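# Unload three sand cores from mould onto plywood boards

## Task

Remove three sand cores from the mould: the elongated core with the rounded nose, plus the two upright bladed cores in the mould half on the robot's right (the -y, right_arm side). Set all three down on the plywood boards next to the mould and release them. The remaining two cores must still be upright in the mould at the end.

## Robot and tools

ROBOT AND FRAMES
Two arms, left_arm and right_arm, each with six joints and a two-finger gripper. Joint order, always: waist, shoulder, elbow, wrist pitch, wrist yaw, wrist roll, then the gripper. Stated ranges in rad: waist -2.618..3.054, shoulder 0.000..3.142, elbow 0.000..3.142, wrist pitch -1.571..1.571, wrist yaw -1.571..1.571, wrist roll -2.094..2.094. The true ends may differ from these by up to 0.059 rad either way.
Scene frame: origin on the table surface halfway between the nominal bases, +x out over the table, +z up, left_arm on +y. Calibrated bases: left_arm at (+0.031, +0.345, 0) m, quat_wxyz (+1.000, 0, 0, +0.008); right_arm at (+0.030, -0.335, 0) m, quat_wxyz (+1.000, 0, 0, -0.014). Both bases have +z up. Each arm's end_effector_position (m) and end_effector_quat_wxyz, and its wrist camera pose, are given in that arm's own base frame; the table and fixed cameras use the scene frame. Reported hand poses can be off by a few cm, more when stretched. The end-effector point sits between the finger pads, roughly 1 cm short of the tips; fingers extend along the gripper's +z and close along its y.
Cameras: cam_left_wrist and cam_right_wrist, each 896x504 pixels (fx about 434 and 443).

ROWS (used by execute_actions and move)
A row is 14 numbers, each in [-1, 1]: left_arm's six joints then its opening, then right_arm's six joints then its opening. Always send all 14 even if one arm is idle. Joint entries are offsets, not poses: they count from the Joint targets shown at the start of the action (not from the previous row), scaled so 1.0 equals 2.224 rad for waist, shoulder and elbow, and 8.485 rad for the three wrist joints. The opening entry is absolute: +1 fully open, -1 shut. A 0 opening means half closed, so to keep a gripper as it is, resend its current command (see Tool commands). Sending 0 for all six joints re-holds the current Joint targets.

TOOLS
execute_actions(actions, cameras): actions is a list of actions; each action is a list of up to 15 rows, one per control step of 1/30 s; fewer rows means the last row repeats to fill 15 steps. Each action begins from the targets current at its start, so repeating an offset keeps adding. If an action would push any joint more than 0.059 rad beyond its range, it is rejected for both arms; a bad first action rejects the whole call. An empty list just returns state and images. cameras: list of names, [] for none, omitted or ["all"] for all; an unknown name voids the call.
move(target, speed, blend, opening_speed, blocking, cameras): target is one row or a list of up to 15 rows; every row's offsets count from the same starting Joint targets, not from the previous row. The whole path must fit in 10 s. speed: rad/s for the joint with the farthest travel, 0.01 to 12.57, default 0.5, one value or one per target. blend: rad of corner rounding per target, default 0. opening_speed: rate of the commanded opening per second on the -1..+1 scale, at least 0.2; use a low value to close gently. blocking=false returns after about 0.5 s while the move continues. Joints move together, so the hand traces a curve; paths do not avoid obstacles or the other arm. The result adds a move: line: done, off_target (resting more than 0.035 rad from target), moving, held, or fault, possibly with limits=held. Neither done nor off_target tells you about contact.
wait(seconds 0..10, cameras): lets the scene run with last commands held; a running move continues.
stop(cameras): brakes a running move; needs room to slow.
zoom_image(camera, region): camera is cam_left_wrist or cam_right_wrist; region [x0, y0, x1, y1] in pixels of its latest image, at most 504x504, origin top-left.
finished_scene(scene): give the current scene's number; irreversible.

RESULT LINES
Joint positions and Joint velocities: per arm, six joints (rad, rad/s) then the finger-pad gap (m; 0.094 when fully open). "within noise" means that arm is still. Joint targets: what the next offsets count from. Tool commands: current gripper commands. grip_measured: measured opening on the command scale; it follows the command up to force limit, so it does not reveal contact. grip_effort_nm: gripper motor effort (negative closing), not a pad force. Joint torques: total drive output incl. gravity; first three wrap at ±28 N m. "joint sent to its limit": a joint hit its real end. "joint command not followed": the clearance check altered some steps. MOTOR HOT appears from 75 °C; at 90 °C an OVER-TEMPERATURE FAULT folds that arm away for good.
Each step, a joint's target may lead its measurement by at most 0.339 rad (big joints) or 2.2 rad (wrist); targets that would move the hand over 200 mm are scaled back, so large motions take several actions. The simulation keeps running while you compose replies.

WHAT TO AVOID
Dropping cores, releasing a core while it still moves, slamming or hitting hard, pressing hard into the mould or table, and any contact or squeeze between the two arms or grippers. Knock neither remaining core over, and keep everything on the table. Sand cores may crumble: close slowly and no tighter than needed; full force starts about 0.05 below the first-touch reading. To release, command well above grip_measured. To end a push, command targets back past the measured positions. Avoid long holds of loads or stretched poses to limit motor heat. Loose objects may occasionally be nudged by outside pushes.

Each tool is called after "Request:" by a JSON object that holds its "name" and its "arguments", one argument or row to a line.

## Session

Request:
{"name": "execute_actions", "arguments": {
  "actions": []
}}

Scene clock: 0.00 s.
left_arm: end_effector_position=(+0.3493, -0.0518, +0.2095) grip_measured=+1.000 grip_effort_nm=n/a end_effector_quat_wxyz=(+0.534, -0.007, +0.815, -0.226) | right_arm: end_effector_position=(+0.3046, +0.0783, +0.1820) grip_measured=+1.000 grip_effort_nm=n/a end_effector_quat_wxyz=(+0.477, +0.034, +0.863, +0.162)
Joint positions: left_arm=[0.059 1.017 0.578 0.071 0.424 -0.25 0.094] | right_arm=[0.21 0.854 0.562 -0.224 -0.068 0.329 0.094]
Joint velocities: within noise
Joint torques (N m): no reading
Heat: left arm: 31 °C; right arm: 32 °C.
Joint targets: left_arm=[0.059 1.010 0.587 0.072 0.427 -0.248] | right_arm=[0.210 0.847 0.574 -0.220 -0.067 0.327]
Tool commands: left_gripper/opening=+1.0 right_gripper/opening=+1.0

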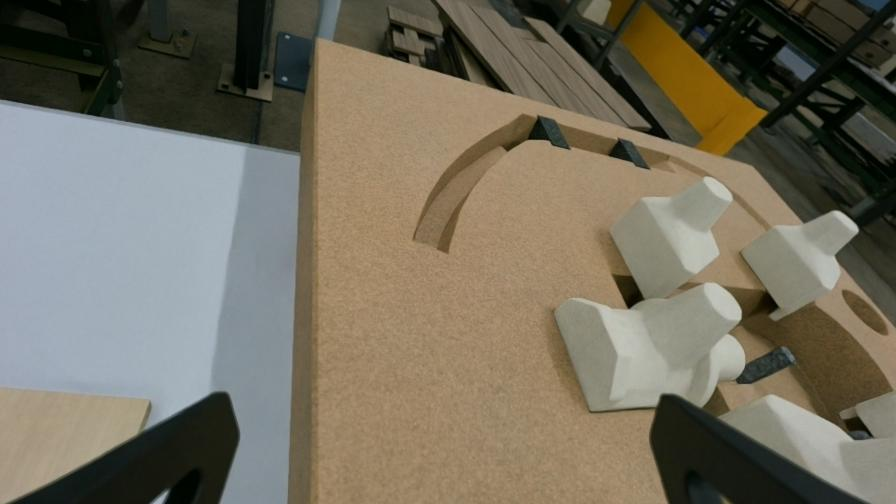

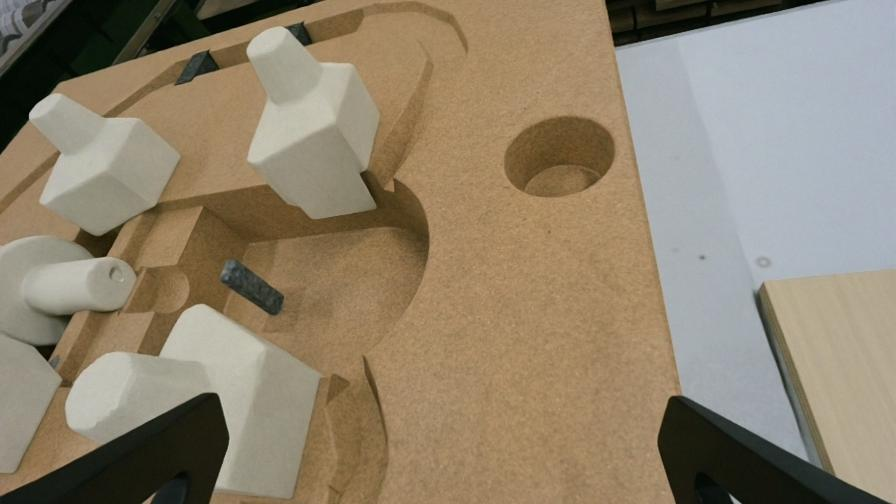

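Request:
{"name": "move", "arguments": {
  "target": [-0.2612,0.4393,0.6425,-0.1292,-0.0503,0.0292,1,0.1533,0.37,0.5081,-0.106,0.0079,-0.0386,1],
  "speed": 1.0
}}

Scene clock: 5.97 s.
left_arm: end_effector_position=(+0.4329, -0.2510, +0.2174) grip_measured=+1.000 grip_effort_nm=0.027 end_effector_quat_wxyz=(+0.270, +0.247, +0.927, -0.078) | right_arm: end_effector_position=(+0.3417, +0.2110, +0.2218) grip_measured=+1.000 grip_effort_nm=0.027 end_effector_quat_wxyz=(+0.223, -0.261, +0.937, +0.067)
Joint positions: left_arm=[-0.524 1.97 1.989 -1.02 0.009 -0.007 0.094] | right_arm=[0.548 1.664 1.671 -1.108 -0.007 0.006 0.094]
Joint velocities: within noise
Joint torques (N m): left_arm=[0.21 -8.14 7.54 1.46 -0.07 0.01] | right_arm=[0.23 -6.11 8.23 0.73 0.04 -0.15]
Heat: left arm: 32 °C; right arm: 33 °C.
Joint targets: left_arm=[-0.522 1.987 2.016 -1.024 0.000 -0.001] | right_arm=[0.551 1.670 1.704 -1.119 0.000 -0.001]
move: done

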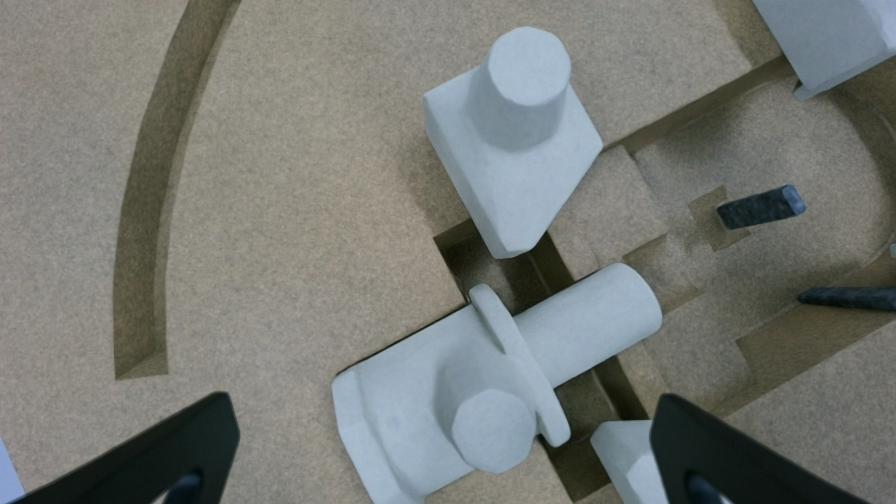

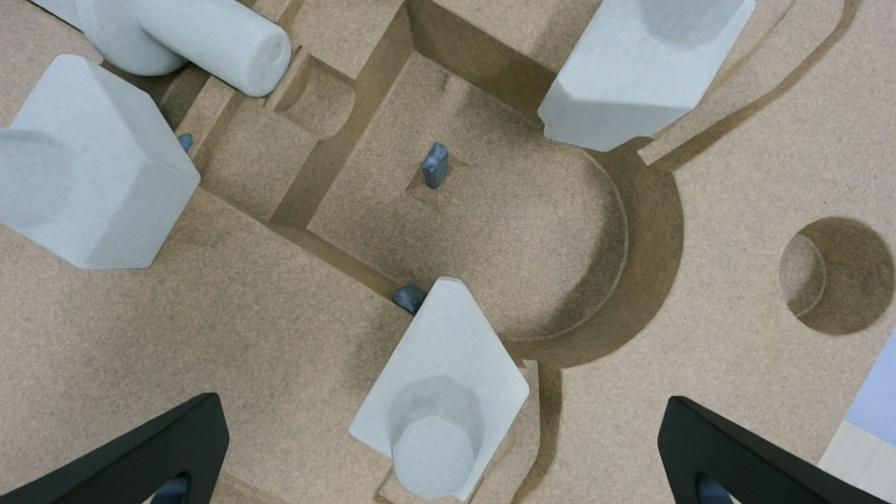

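Request:
{"name": "move", "arguments": {
  "target": [
    [-0.0198,-0.0414,-0.1776,0.0357,0,0,0.3,0.0018,-0.0495,-0.1808,0.0341,0,0,0.3],
    [-0.0198,-0.0414,-0.1776,0.0357,0,0,-0.65,0.0018,-0.0495,-0.1808,0.0341,0,0,-0.65]
  ],
  "speed": 0.4,
  "opening_speed": 0.8
}}

Scene clock: 17.93 s.
left_arm: end_effector_position=(+0.4154, -0.2611, +0.1479) grip_measured=-0.212 grip_effort_nm=-0.999 end_effector_quat_wxyz=(+0.260, +0.263, +0.925, -0.082) | right_arm: end_effector_position=(+0.3261, +0.2047, +0.1509) grip_measured=-0.277 grip_effort_nm=-1.004 end_effector_quat_wxyz=(+0.215, -0.265, +0.938, +0.067)
Joint positions: left_arm=[-0.559 1.911 1.639 -0.746 0.013 -0.007 0.037] | right_arm=[0.553 1.587 1.314 -0.844 -0.012 0.004 0.034]
Joint velocities: within noise
Joint torques (N m): left_arm=[-0.54 -10.28 4 1.7 -0.13 0.02] | right_arm=[0.21 -8.29 4.92 0.95 0.1 -0.09]
Heat: left arm: 34 °C; right arm: 33 °C.
Joint targets: left_arm=[-0.566 1.895 1.621 -0.721 0.000 -0.001] | right_arm=[0.555 1.560 1.302 -0.830 0.000 0.000]
move: done

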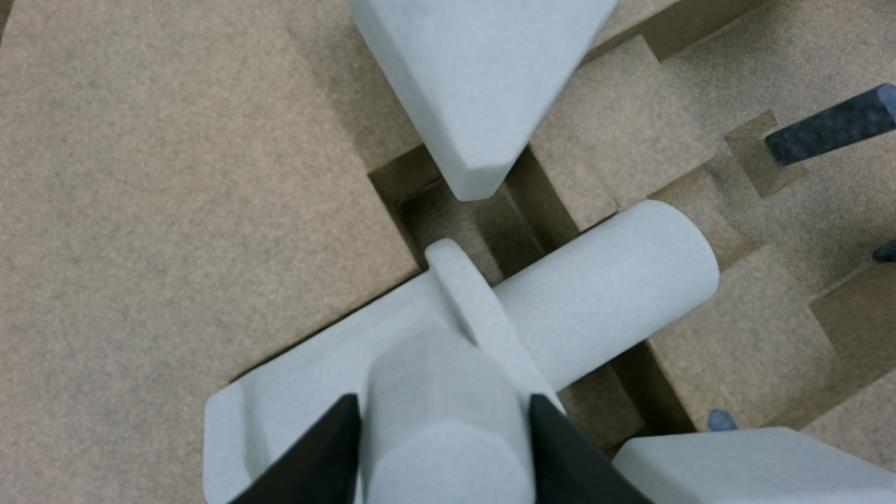

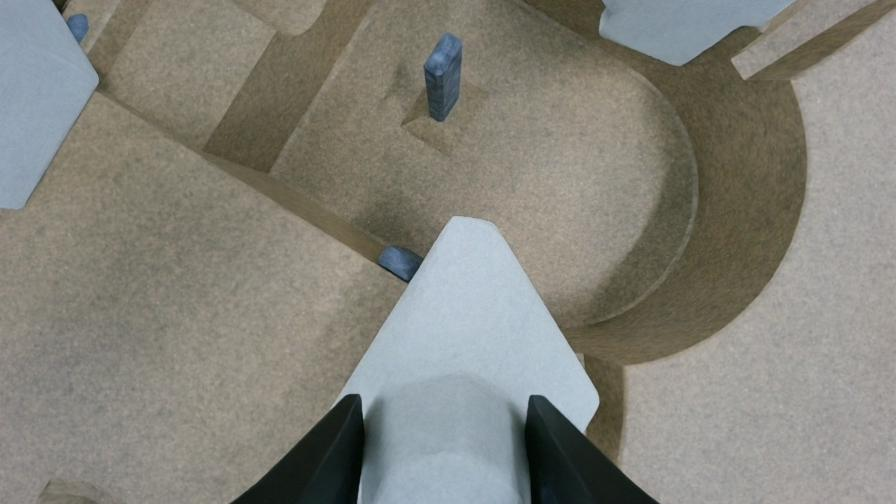

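Request:
{"name": "move", "arguments": {
  "target": [
    [0,0.0148,0.1412,-0.0331,0,0,-0.65,0,0.0256,0.1655,-0.0365,0,0,-0.65],
    [0,-0.1008,0.1025,-0.0462,0,0,-0.65,0,0.0283,0.2159,-0.0491,0,0,-0.65],
    [0,-0.1008,0.1025,-0.0462,0,0,-0.65,0,-0.0648,0.1755,-0.0594,0,0,-0.65],
    [0.3669,-0.1008,0.1025,-0.0462,-0.0463,-0.0951,-0.65,-0.4672,-0.0648,0.1755,-0.0594,0,0,-0.65],
    [0.3669,-0.219,-0.1443,-0.0282,-0.0463,-0.0951,-0.65,-0.4672,-0.0989,-0.0773,-0.0018,0,0,-0.65]
  ],
  "speed": [0.35,0.35,0.4,0.7,0.5],
  "blend": 0.04
}}

Scene clock: 35.77 s.
left_arm: end_effector_position=(+0.3047, +0.1438, +0.1750) grip_measured=-0.215 grip_effort_nm=-0.994 end_effector_quat_wxyz=(+0.222, -0.515, +0.820, +0.115) | right_arm: end_effector_position=(+0.2844, -0.1488, +0.1450) grip_measured=-0.279 grip_effort_nm=-1.004 end_effector_quat_wxyz=(+0.197, +0.237, +0.950, -0.049)
Joint positions: left_arm=[0.257 1.468 1.288 -1.018 -0.347 -0.799 0.037] | right_arm=[-0.484 1.381 1.122 -0.903 0.002 0.004 0.034]
Joint velocities: within noise
Joint torques (N m): left_arm=[-0.49 -9.77 6.05 1.77 -0.72 -0.16] | right_arm=[-0.05 -7.77 6.31 1.28 -0.02 -0.1]
Heat: left arm: 36 °C; right arm: 34 °C.
Joint targets: left_arm=[0.250 1.408 1.301 -0.961 -0.393 -0.807] | right_arm=[-0.484 1.340 1.130 -0.845 0.000 -0.001]
move: off_target (left_arm, right_arm); left_arm: the shoulder is farthest, 0.060 rad from its target; right_arm: the wrist pitch is farthest, 0.058 rad from its target

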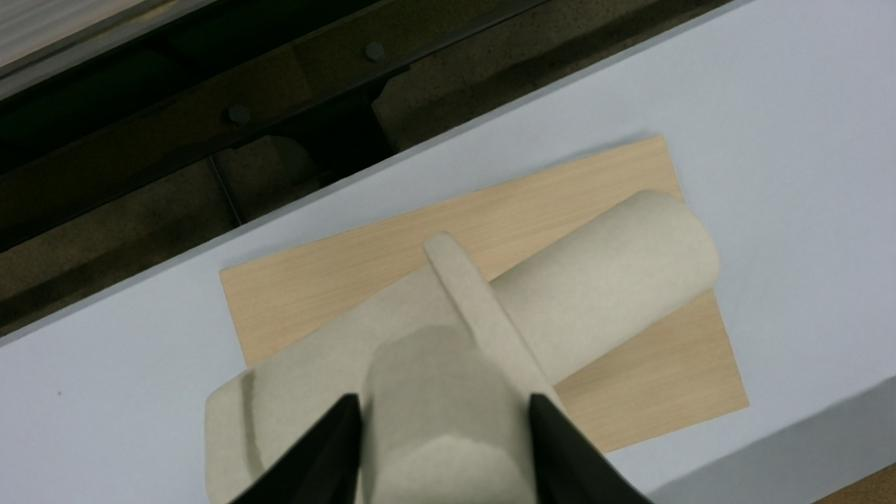

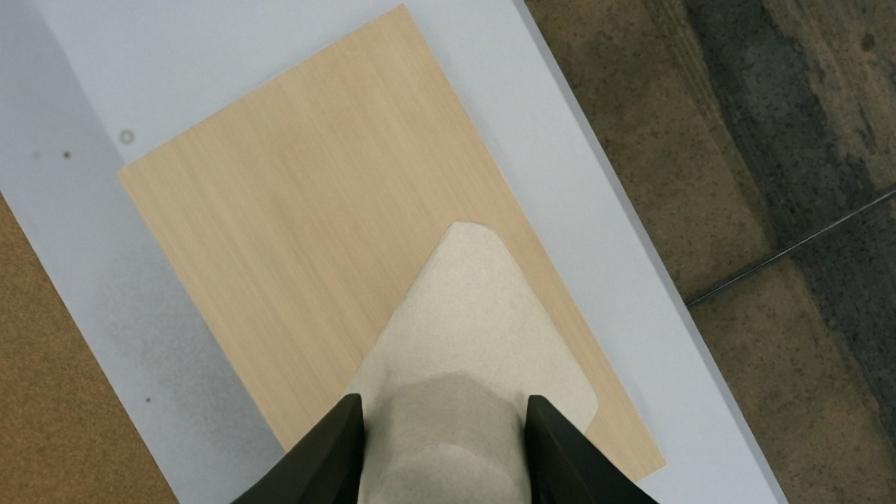

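Request:
{"name": "move", "arguments": {
  "target": [
    [0,0.0764,-0.0472,0.0312,0,0,-0.65,0,0,-0.0562,0.0136,0,0,-0.65],
    [0,0.0764,-0.0719,0.0364,0,0,-0.65,0,0,-0.0787,0.0182,0,0,-0.65]
  ],
  "speed": [0.3,0.09]
}}

Scene clock: 46.43 s.
left_arm: end_effector_position=(+0.3367, +0.1532, +0.1120) grip_measured=-0.215 grip_effort_nm=-0.984 end_effector_quat_wxyz=(+0.237, -0.517, +0.815, +0.113) | right_arm: end_effector_position=(+0.2812, -0.1471, +0.1104) grip_measured=-0.279 grip_effort_nm=-1.004 end_effector_quat_wxyz=(+0.205, +0.236, +0.948, -0.051)
Joint positions: left_arm=[0.257 1.588 1.139 -0.718 -0.353 -0.8 0.037] | right_arm=[-0.484 1.364 0.964 -0.745 0.002 0.004 0.034]
Joint velocities: within noise
Joint torques (N m): left_arm=[-0.4 -6.86 5.2 1.91 -0.6 -0.15] | right_arm=[-0.05 -6.17 5.07 1.27 -0.03 -0.1]
Heat: left arm: 35 °C; right arm: 35 °C.
Joint targets: left_arm=[0.250 1.578 1.141 -0.652 -0.393 -0.807] | right_arm=[-0.484 1.340 0.955 -0.691 0.000 -0.001]
move: off_target (left_arm, right_arm); left_arm: the wrist pitch is farthest, 0.066 rad from its target; right_arm: the wrist pitch is farthest, 0.054 rad from its target

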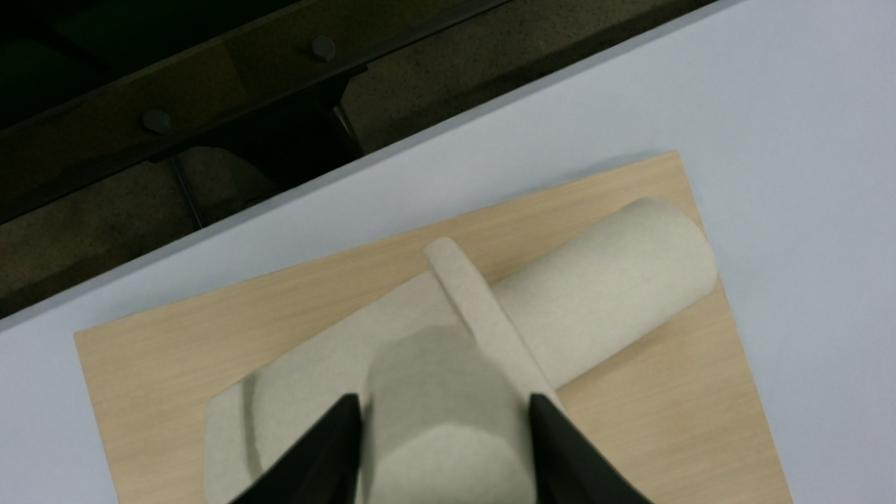

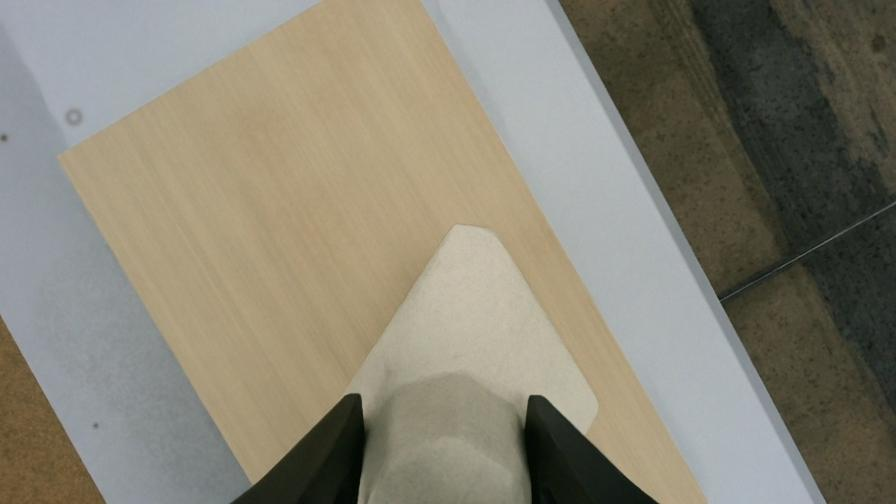

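Request:
{"name": "move", "arguments": {
  "target": [
    [0,-0.027,-0.020,-0.001,0,0,-0.65,0,0,0,0,0,0,-0.65],
    [0,-0.027,-0.047,0.0055,0,0,-0.65,0,0,-0.017,0.004,0,0,-0.65]
  ],
  "speed": [0.2,0.09]
}}

Scene clock: 51.07 s.
left_arm: end_effector_position=(+0.3328, +0.1558, +0.1111) grip_measured=-0.216 grip_effort_nm=-1.004 end_effector_quat_wxyz=(+0.267, -0.518, +0.805, +0.116) | right_arm: end_effector_position=(+0.2831, -0.1481, +0.1098) grip_measured=-0.282 grip_effort_nm=-1.004 end_effector_quat_wxyz=(+0.219, +0.235, +0.945, -0.055)
Joint positions: left_arm=[0.254 1.537 1.055 -0.625 -0.38 -0.799 0.037] | right_arm=[-0.484 1.349 0.937 -0.704 0.002 0.004 0.034]
Joint velocities: within noise
Joint torques (N m): left_arm=[-0.28 -7.15 3.66 1.5 -0.33 -0.15] | right_arm=[-0.03 -4.79 4.27 1.25 -0.03 -0.09]
Heat: left arm: 35 °C; right arm: 35 °C.
Joint targets: left_arm=[0.250 1.518 1.036 -0.605 -0.393 -0.807] | right_arm=[-0.484 1.340 0.917 -0.657 0.000 -0.001]
move: off_target (right_arm); right_arm: the wrist pitch is farthest, 0.047 rad from its target

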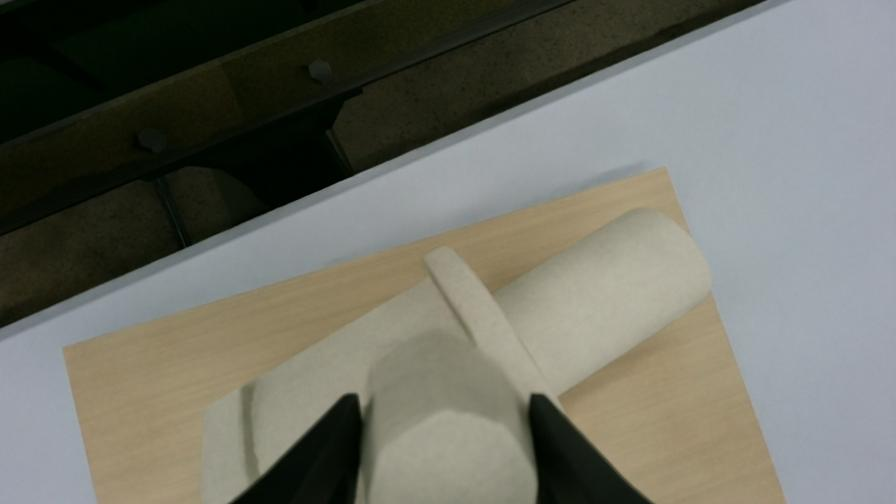

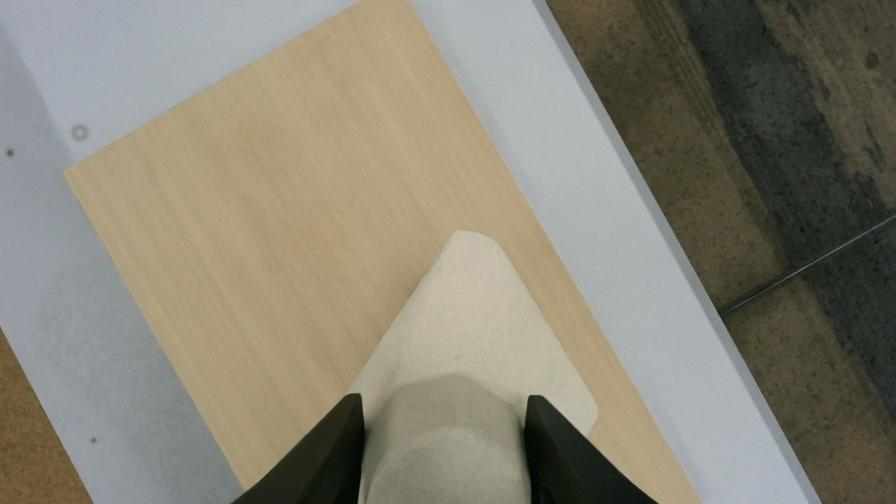

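Request:
{"name": "move", "arguments": {
  "target": [
    [0,0,0.004,-0.001,0,0,0.3,0,0,0.003,-0.001,0,0,0.3],
    [0,0,0.15,-0.034,0,0,0.3,0,0,0.18,-0.042,0,0,0.3],
    [0,0,0.15,-0.034,0,0,0.3,0.3898,0.3192,0.4982,-0.0123,0,0,0.31]
  ],
  "speed": [0.3,0.4,0.9],
  "opening_speed": 0.6
}}

Scene clock: 60.47 s.
left_arm: end_effector_position=(+0.3456, +0.1586, +0.1871) grip_measured=+0.298 grip_effort_nm=0.129 end_effector_quat_wxyz=(+0.279, -0.518, +0.801, +0.111) | right_arm: end_effector_position=(+0.5136, +0.2108, +0.2153) grip_measured=+0.307 grip_effort_nm=0.178 end_effector_quat_wxyz=(+0.352, -0.179, +0.916, +0.071)
Joint positions: left_arm=[0.254 1.537 1.347 -0.888 -0.377 -0.799 0.061] | right_arm=[0.386 2.047 1.992 -0.783 -0.005 0.003 0.061]
Joint velocities: within noise
Joint torques (N m): left_arm=[-0.28 -7.32 7.25 1.28 -0.36 -0.14] | right_arm=[-0.29 -9.72 8.62 1.35 0.03 -0.09]
Heat: left arm: 35 °C; right arm: 35 °C.
Joint targets: left_arm=[0.250 1.518 1.370 -0.893 -0.393 -0.807] | right_arm=[0.383 2.050 2.026 -0.761 0.000 -0.001]
move: done

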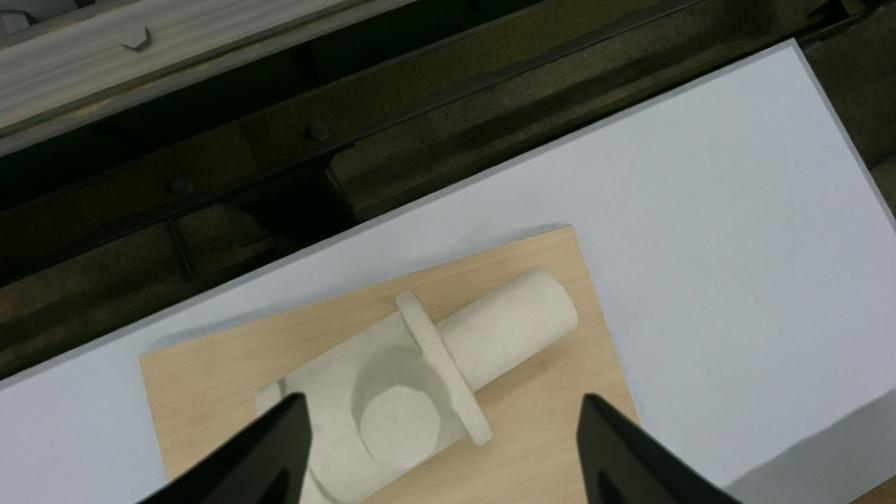

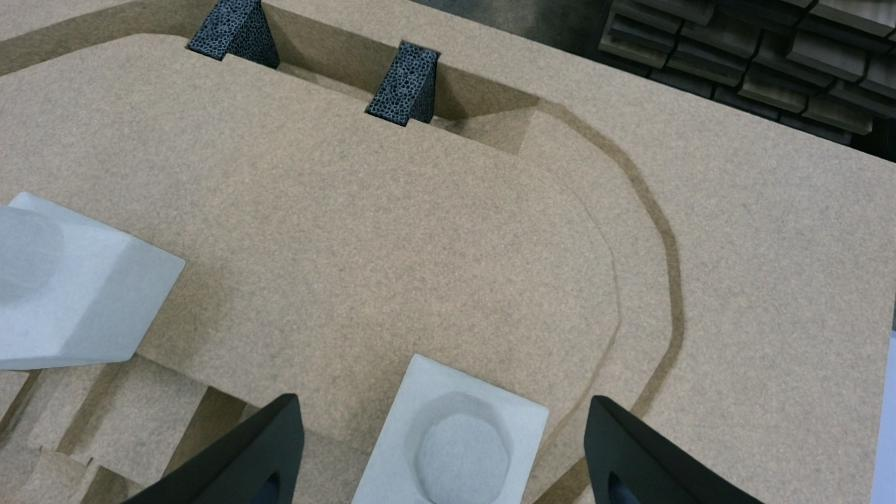

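Request:
{"name": "move", "arguments": {
  "target": [
    [0,0,0,0,0,0,0.3,-0.0036,-0.0247,-0.1395,0.0305,0,0,0.31],
    [0,0,0,0,0,0,0.3,-0.0036,-0.0247,-0.1395,0.0305,0,0,-0.65]
  ],
  "speed": 0.45,
  "opening_speed": 0.8,
  "cameras": ["cam_right_wrist"]
}}

Scene clock: 68.70 s.
left_arm: end_effector_position=(+0.3455, +0.1586, +0.1870) grip_measured=+0.298 grip_effort_nm=0.125 end_effector_quat_wxyz=(+0.279, -0.518, +0.801, +0.111) | right_arm: end_effector_position=(+0.5178, +0.2084, +0.1556) grip_measured=-0.266 grip_effort_nm=-1.004 end_effector_quat_wxyz=(+0.358, -0.177, +0.914, +0.067)
Joint positions: left_arm=[0.254 1.537 1.347 -0.889 -0.377 -0.799 0.061] | right_arm=[0.382 2.033 1.726 -0.517 0.003 -0.003 0.034]
Joint velocities: within noise
Joint torques (N m): left_arm=[-0.28 -7.3 7.27 1.27 -0.36 -0.16] | right_arm=[-0.61 -13.08 5.31 1.3 -0.04 -0.02]
Heat: left arm: 35 °C; right arm: 37 °C.
Joint targets: left_arm=[0.250 1.518 1.370 -0.894 -0.393 -0.807] | right_arm=[0.375 1.995 1.715 -0.502 0.000 -0.001]
move: off_target (right_arm); target 2's new numbers were sent with right_arm's shoulder 0.039 rad from that target; right_arm: the shoulder is farthest, 0.038 rad from its target
Images, in order (width x height): cam_right_wrist 896x504.

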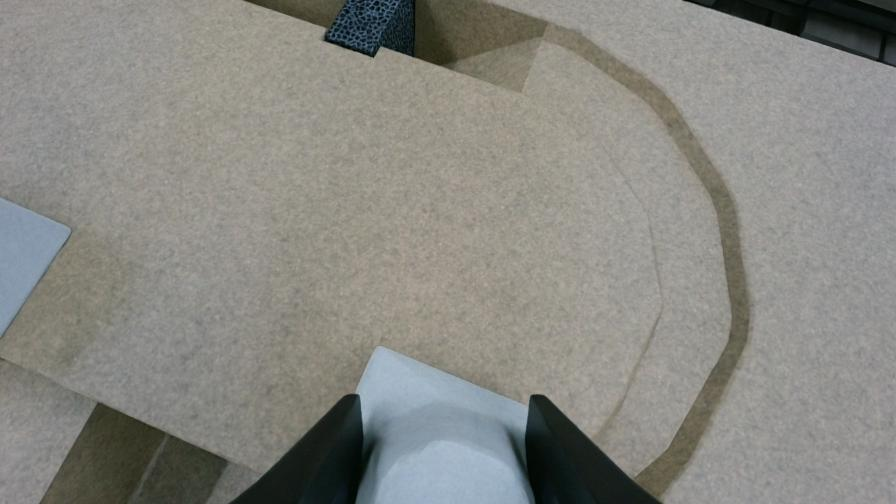

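Request:
{"name": "move", "arguments": {
  "target": [
    [0,0,0,0,0,0,0.3,0,0.0427,0.2495,-0.0469,0,0,-0.65],
    [0,0,0,0,0,0,0.3,0,-0.1776,-0.0202,-0.0351,0,0,-0.65],
    [0,0,0,0,0,0,0.3,-0.3224,-0.1776,-0.0202,-0.0351,0,0,-0.65],
    [0,0,0,0,0,0,0.3,-0.3224,-0.2383,-0.308,0.0273,0,0,-0.65],
    [0,0,0,0,0,0,0.3,-0.3224,-0.2383,-0.3215,0.0304,0,0,-0.65]
  ],
  "speed": [0.4,0.5,0.7,0.5,0.1],
  "cameras": ["cam_right_wrist"]
}}

Scene clock: 82.67 s.
left_arm: end_effector_position=(+0.3455, +0.1586, +0.1870) grip_measured=+0.298 grip_effort_nm=0.125 end_effector_quat_wxyz=(+0.279, -0.518, +0.801, +0.111) | right_arm: end_effector_position=(+0.4034, -0.1464, +0.1583) grip_measured=-0.269 grip_effort_nm=-1.004 end_effector_quat_wxyz=(+0.402, +0.158, +0.899, -0.074)
Joint positions: left_arm=[0.254 1.537 1.347 -0.889 -0.377 -0.799 0.061] | right_arm=[-0.348 1.489 1.017 -0.257 0.007 -0.003 0.034]
Joint velocities: within noise
Joint torques (N m): left_arm=[-0.16 -7.34 7.24 1.28 -0.36 -0.17] | right_arm=[0.44 -7.54 4.9 1.39 -0.07 -0.02]
Heat: left arm: 35 °C; right arm: 44 °C.
Joint targets: left_arm=[0.250 1.518 1.370 -0.894 -0.393 -0.807] | right_arm=[-0.342 1.465 1.000 -0.244 0.000 -0.001]
move: done
Images, in order (width x height): cam_right_wrist 896x504.

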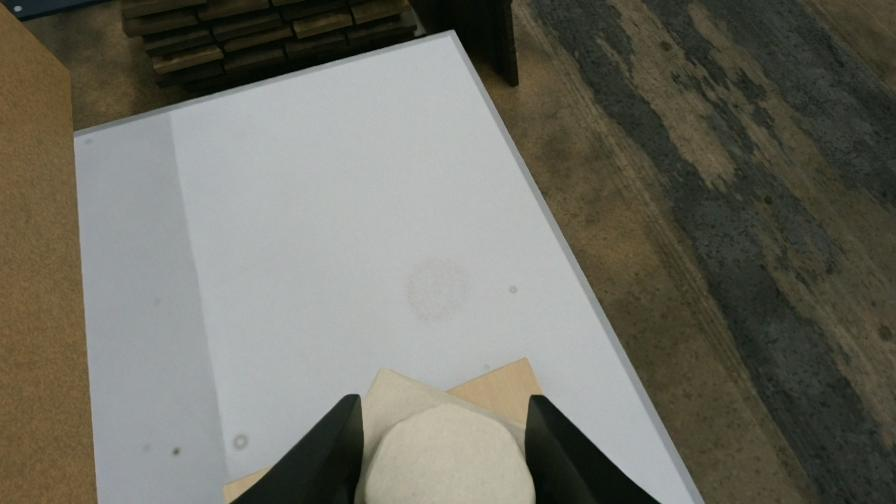

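Request:
{"name": "move", "arguments": {
  "target": [0,0,0,0,0,0,0.3,0,0,-0.027,-0.0058,0,0,-0.65],
  "speed": 0.2,
  "cameras": ["cam_right_wrist"]
}}

Scene clock: 89.97 s.
left_arm: end_effector_position=(+0.3455, +0.1586, +0.1870) grip_measured=+0.298 grip_effort_nm=0.120 end_effector_quat_wxyz=(+0.279, -0.518, +0.801, +0.111) | right_arm: end_effector_position=(+0.4010, -0.1455, +0.1569) grip_measured=-0.269 grip_effort_nm=-1.004 end_effector_quat_wxyz=(+0.412, +0.157, +0.894, -0.076)
Joint positions: left_arm=[0.254 1.537 1.347 -0.889 -0.377 -0.799 0.061] | right_arm=[-0.348 1.47 0.977 -0.213 0.007 -0.003 0.034]
Joint velocities: within noise
Joint torques (N m): left_arm=[-0.25 -7.32 7.23 1.29 -0.38 -0.14] | right_arm=[0.47 -5.83 3.41 0.59 -0.07 -0.02]
Heat: left arm: 35 °C; right arm: 42 °C.
Joint targets: left_arm=[0.250 1.518 1.370 -0.894 -0.393 -0.807] | right_arm=[-0.342 1.465 0.940 -0.294 0.000 -0.001]
move: off_target (right_arm); right_arm: the wrist pitch is farthest, 0.080 rad from its target
Images, in order (width x height): cam_right_wrist 896x504.

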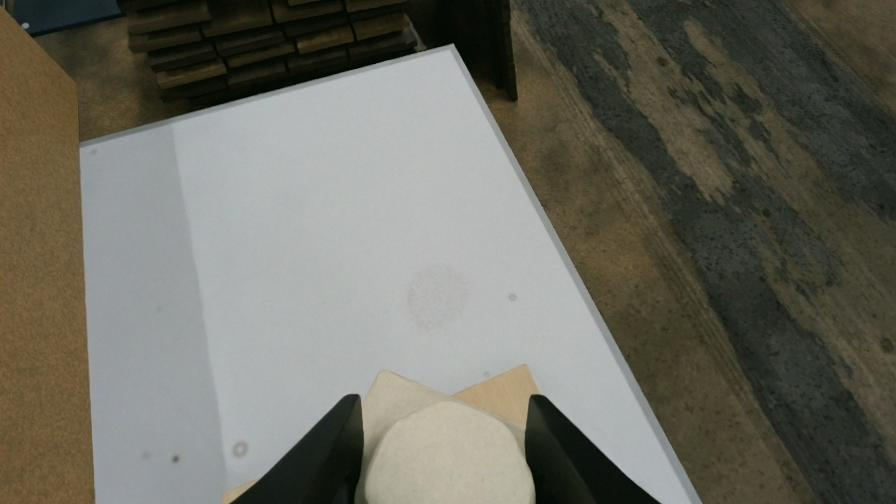

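Request:
{"name": "move", "arguments": {
  "target": [0,0,0,0,0,0,0.3,0,0,0.16,-0.02,0,0,-0.65],
  "speed": 0.4,
  "cameras": ["cam_right_wrist"]
}}

Request:
{"name": "zoom_image", "arguments": {
  "camera": "cam_right_wrist",
  "region": [220, 320, 660, 504]
}}

Scene clock: 103.13 s.
left_arm: end_effector_position=(+0.3455, +0.1586, +0.1870) grip_measured=+0.298 grip_effort_nm=0.120 end_effector_quat_wxyz=(+0.279, -0.518, +0.801, +0.111) | right_arm: end_effector_position=(+0.4051, -0.1470, +0.2198) grip_measured=-0.269 grip_effort_nm=-1.009 end_effector_quat_wxyz=(+0.400, +0.158, +0.900, -0.074)
Joint positions: left_arm=[0.254 1.537 1.347 -0.889 -0.377 -0.799 0.061] | right_arm=[-0.348 1.472 1.25 -0.51 0.007 -0.003 0.034]
Joint velocities: within noise
Joint torques (N m): left_arm=[-0.23 -7.28 7.28 1.3 -0.37 -0.17] | right_arm=[0.5 -6.13 9.87 1.67 -0.08 -0.02]
Heat: left arm: 35 °C; right arm: 38 °C.
Joint targets: left_arm=[0.250 1.518 1.370 -0.894 -0.393 -0.807] | right_arm=[-0.342 1.465 1.296 -0.464 0.000 -0.001]
move: off_target (right_arm); right_arm: the elbow is farthest, 0.046 rad from its target
Images, in order (width x height): cam_right_wrist 896x504.

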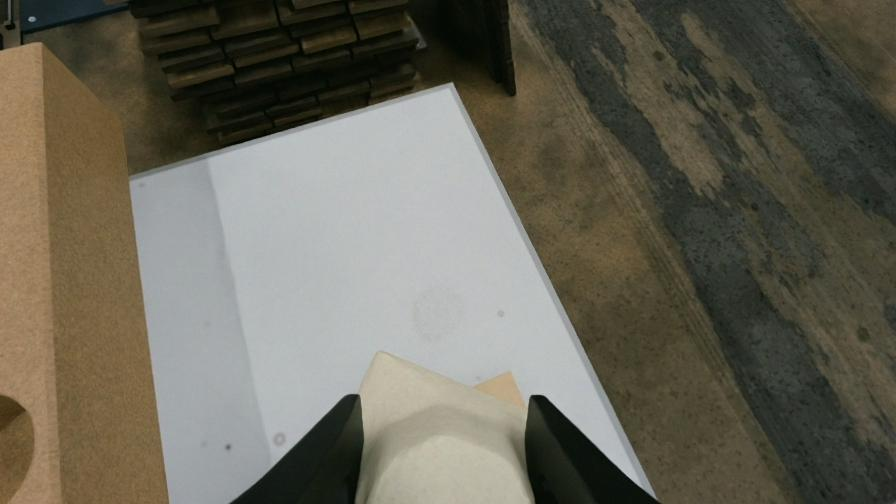

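Scaled by 1.145.

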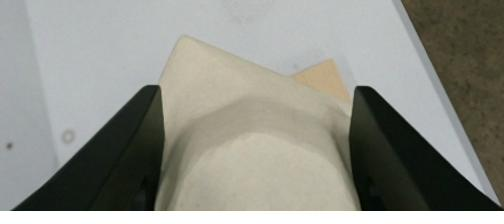

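Request:
{"name": "move", "arguments": {
  "target": [
    [0,-0.4128,-0.3462,0.0778,0,0,0.3,0,0,0,0,0,0,-0.65],
    [-0.5845,-0.4128,-0.3462,0.0778,0.0463,0.0951,0.3,0,0,0,0,0,0,-0.65]
  ],
  "speed": 1.0,
  "cameras": ["cam_left_wrist"]
}}

Request:
{"name": "zoom_image", "arguments": {
  "camera": "cam_left_wrist",
  "region": [400, 0, 800, 224]
}}

Scene clock: 113.80 s.
left_arm: end_effector_position=(+0.1479, -0.2485, +0.2688) grip_measured=+0.298 grip_effort_nm=0.115 end_effector_quat_wxyz=(+0.533, +0.388, +0.687, -0.305) | right_arm: end_effector_position=(+0.4049, -0.1469, +0.2196) grip_measured=-0.269 grip_effort_nm=-1.004 end_effector_quat_wxyz=(+0.400, +0.158, +0.900, -0.074)
Joint positions: left_arm=[-1.042 0.608 0.61 -0.25 -0.008 -0.008 0.061] | right_arm=[-0.348 1.472 1.25 -0.511 0.007 -0.003 0.034]
Joint velocities: within noise
Joint torques (N m): left_arm=[-0.55 -0.27 5 2.4 0.11 0.03] | right_arm=[0.49 -6.11 9.89 1.71 -0.07 -0.01]
Heat: left arm: 35 °C; right arm: 37 °C.
Joint targets: left_arm=[-1.050 0.599 0.600 -0.233 0.000 -0.001] | right_arm=[-0.342 1.465 1.296 -0.463 0.000 -0.001]
move: off_target (right_arm); right_arm: the wrist pitch is farthest, 0.047 rad from its target
Images, in order (width x height): cam_left_wrist 896x504.

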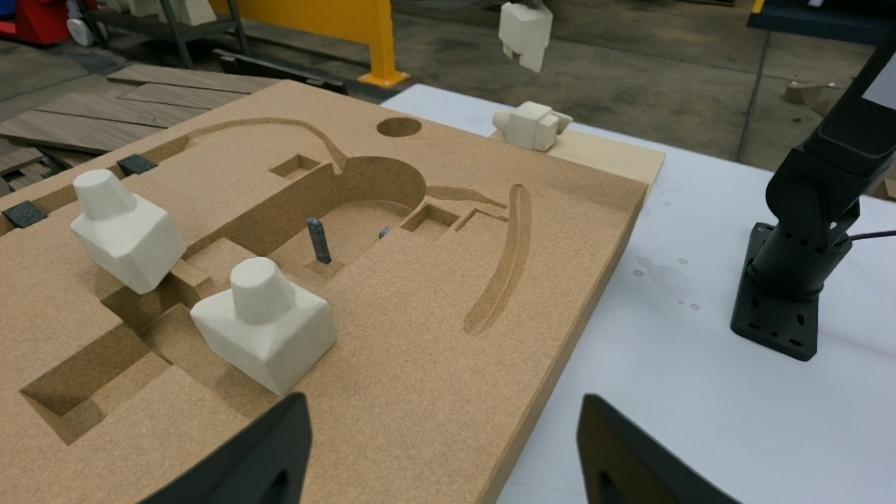

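Scaled by 1.260.

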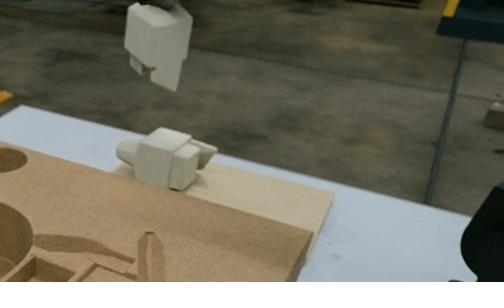

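Request:
{"name": "move", "arguments": {
  "target": [
    [0,0,0,0,0,0,0.3,-0.0508,-0.2585,-0.1061,-0.0515,0,0,-0.65],
    [0,0,0,0,0,0,0.3,-0.0508,-0.2945,-0.2815,-0.0144,0,0,-0.65]
  ],
  "speed": [0.5,0.4]
}}

Request:
{"name": "zoom_image", "arguments": {
  "camera": "cam_left_wrist",
  "region": [440, 20, 740, 188]
}}

Scene clock: 126.37 s.
left_arm: end_effector_position=(+0.1478, -0.2486, +0.2688) grip_measured=+0.298 grip_effort_nm=0.110 end_effector_quat_wxyz=(+0.533, +0.389, +0.687, -0.305) | right_arm: end_effector_position=(+0.2366, -0.1137, +0.1492) grip_measured=-0.269 grip_effort_nm=-0.999 end_effector_quat_wxyz=(+0.354, +0.207, +0.908, -0.084)
Joint positions: left_arm=[-1.042 0.608 0.61 -0.25 -0.007 -0.007 0.061] | right_arm=[-0.448 0.833 0.664 -0.656 0.005 -0.003 0.034]
Joint velocities: within noise
Joint torques (N m): left_arm=[-0.51 -0.28 5.03 2.38 0.12 0.04] | right_arm=[-0.61 -2.62 6.53 1.83 -0.06 -0.02]
Heat: left arm: 34 °C; right arm: 37 °C.
Joint targets: left_arm=[-1.050 0.599 0.600 -0.233 0.000 0.000] | right_arm=[-0.455 0.810 0.670 -0.586 0.000 -0.001]
move: off_target (right_arm); right_arm: the wrist pitch is farthest, 0.071 rad from its target

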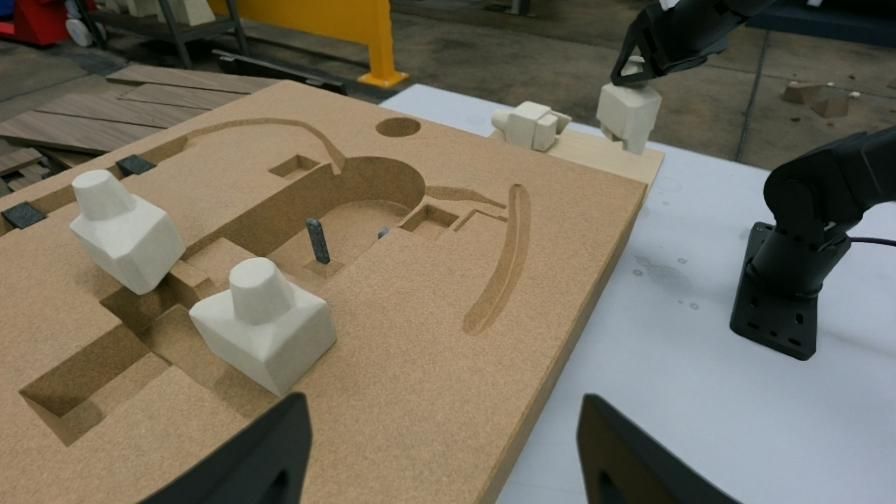

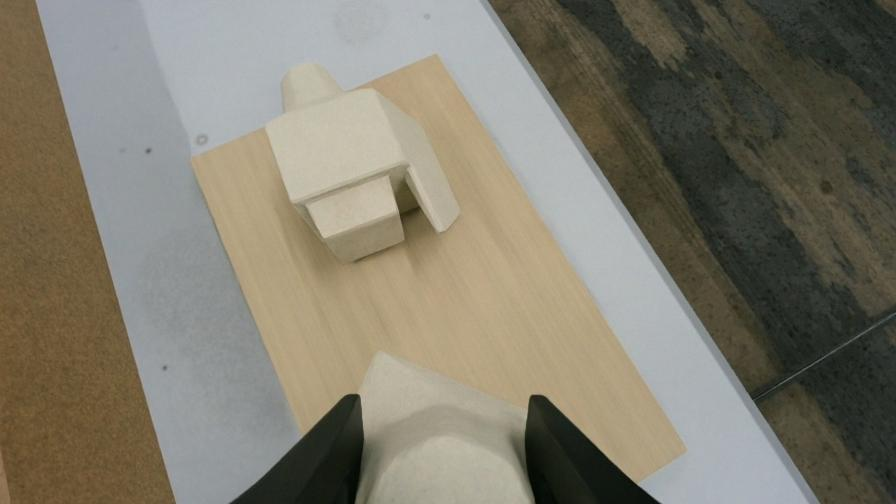

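Scaled by 1.680.

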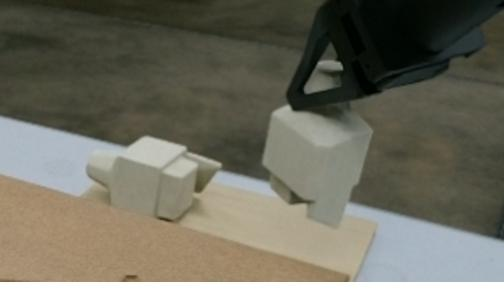

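Request:
{"name": "move", "arguments": {
  "target": [
    [0,0,0,0,0,0,0.3,0.022,0.034,-0.026,0.0135,0,0,-0.65],
    [0,0,0,0,0,0,0.3,0.022,0.034,-0.045,0.0185,0,0,-0.65]
  ],
  "speed": [0.25,0.1]
}}

Request:
{"name": "zoom_image", "arguments": {
  "camera": "cam_left_wrist",
  "region": [440, 20, 740, 188]
}}

Scene clock: 131.97 s.
left_arm: end_effector_position=(+0.1478, -0.2486, +0.2688) grip_measured=+0.298 grip_effort_nm=0.115 end_effector_quat_wxyz=(+0.533, +0.389, +0.687, -0.305) | right_arm: end_effector_position=(+0.2511, -0.1097, +0.1197) grip_measured=-0.269 grip_effort_nm=-1.004 end_effector_quat_wxyz=(+0.355, +0.190, +0.912, -0.077)
Joint positions: left_arm=[-1.042 0.608 0.61 -0.25 -0.007 -0.007 0.061] | right_arm=[-0.413 0.893 0.567 -0.5 0.004 -0.003 0.034]
Joint velocities: within noise
Joint torques (N m): left_arm=[-0.62 -0.24 4.97 2.4 0.09 0.01] | right_arm=[0.59 -1.73 6.35 1.83 -0.05 -0.02]
Heat: left arm: 35 °C; right arm: 39 °C.
Joint targets: left_arm=[-1.050 0.599 0.600 -0.233 0.000 -0.001] | right_arm=[-0.406 0.886 0.570 -0.429 0.000 -0.001]
move: off_target (right_arm); right_arm: the wrist pitch is farthest, 0.071 rad from its target

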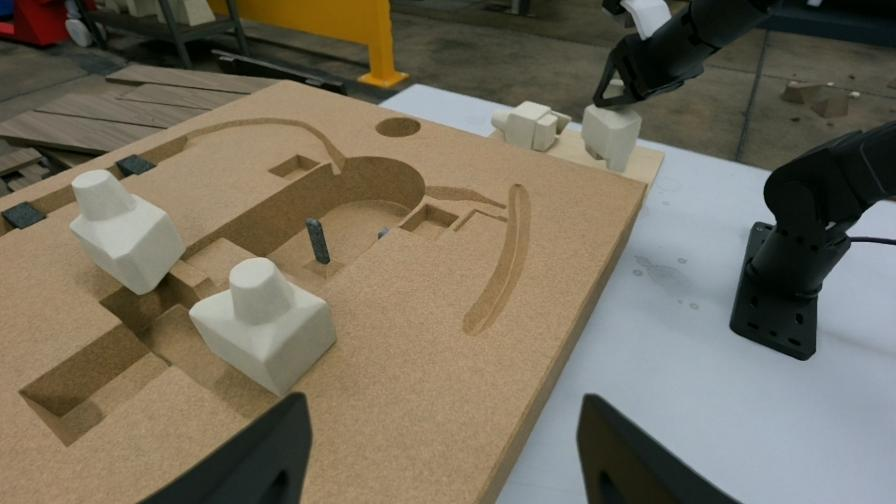

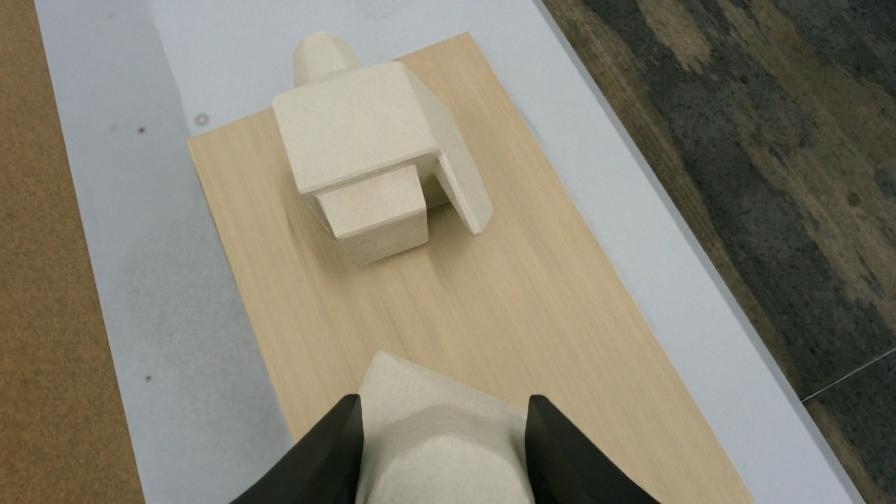

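Scaled by 1.680.

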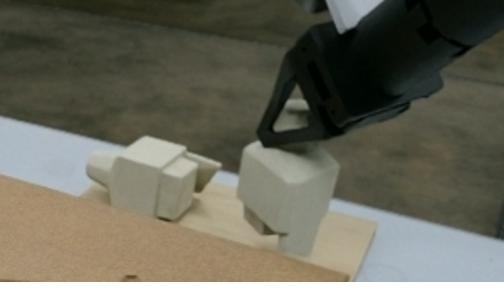

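Request:
{"name": "move", "arguments": {
  "target": [0,0,0,0,0,0,0.3,0,0.045,0.041,-0.0177,0,0,-0.65],
  "speed": 0.12
}}

Request:
{"name": "zoom_image", "arguments": {
  "camera": "cam_left_wrist",
  "region": [440, 20, 740, 188]
}}

Scene clock: 139.30 s.
left_arm: end_effector_position=(+0.1477, -0.2486, +0.2688) grip_measured=+0.298 grip_effort_nm=0.120 end_effector_quat_wxyz=(+0.533, +0.389, +0.687, -0.305) | right_arm: end_effector_position=(+0.2399, -0.1048, +0.0966) grip_measured=-0.269 grip_effort_nm=-1.009 end_effector_quat_wxyz=(+0.281, +0.196, +0.938, -0.061)
Joint positions: left_arm=[-1.042 0.608 0.61 -0.25 -0.007 -0.007 0.061] | right_arm=[-0.413 0.99 0.609 -0.606 0.004 -0.003 0.034]
Joint velocities: within noise
Joint torques (N m): left_arm=[-0.49 -0.16 5.05 2.38 0.12 -0.01] | right_arm=[0.57 -1.95 10.04 1.25 -0.06 -0.02]
Heat: left arm: 36 °C; right arm: 40 °C.
Joint targets: left_arm=[-1.050 0.599 0.600 -0.233 0.000 -0.001] | right_arm=[-0.406 0.986 0.661 -0.579 0.000 -0.001]
move: off_target (right_arm); right_arm: the elbow is farthest, 0.052 rad from its target

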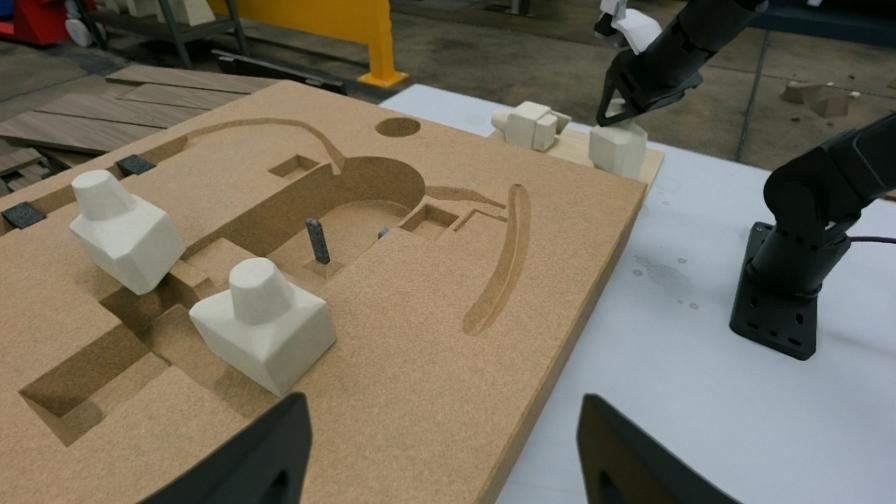

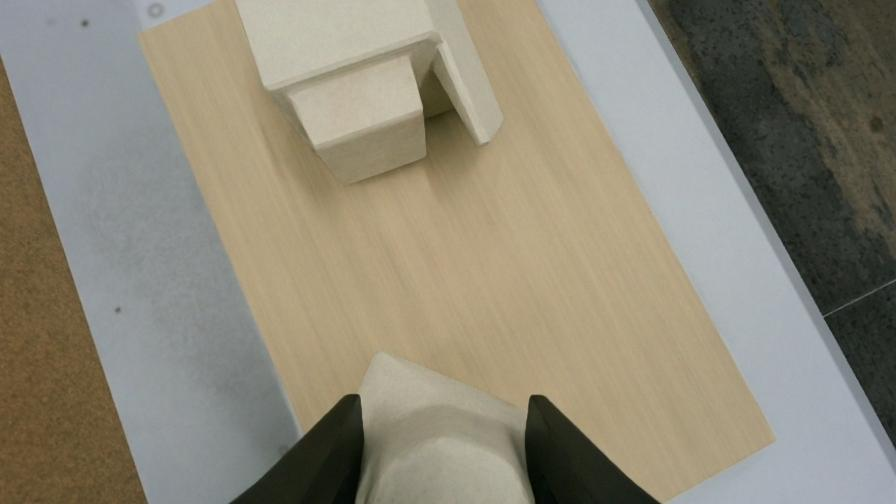

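Scaled by 1.680.

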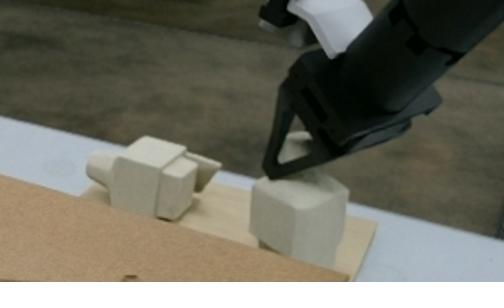

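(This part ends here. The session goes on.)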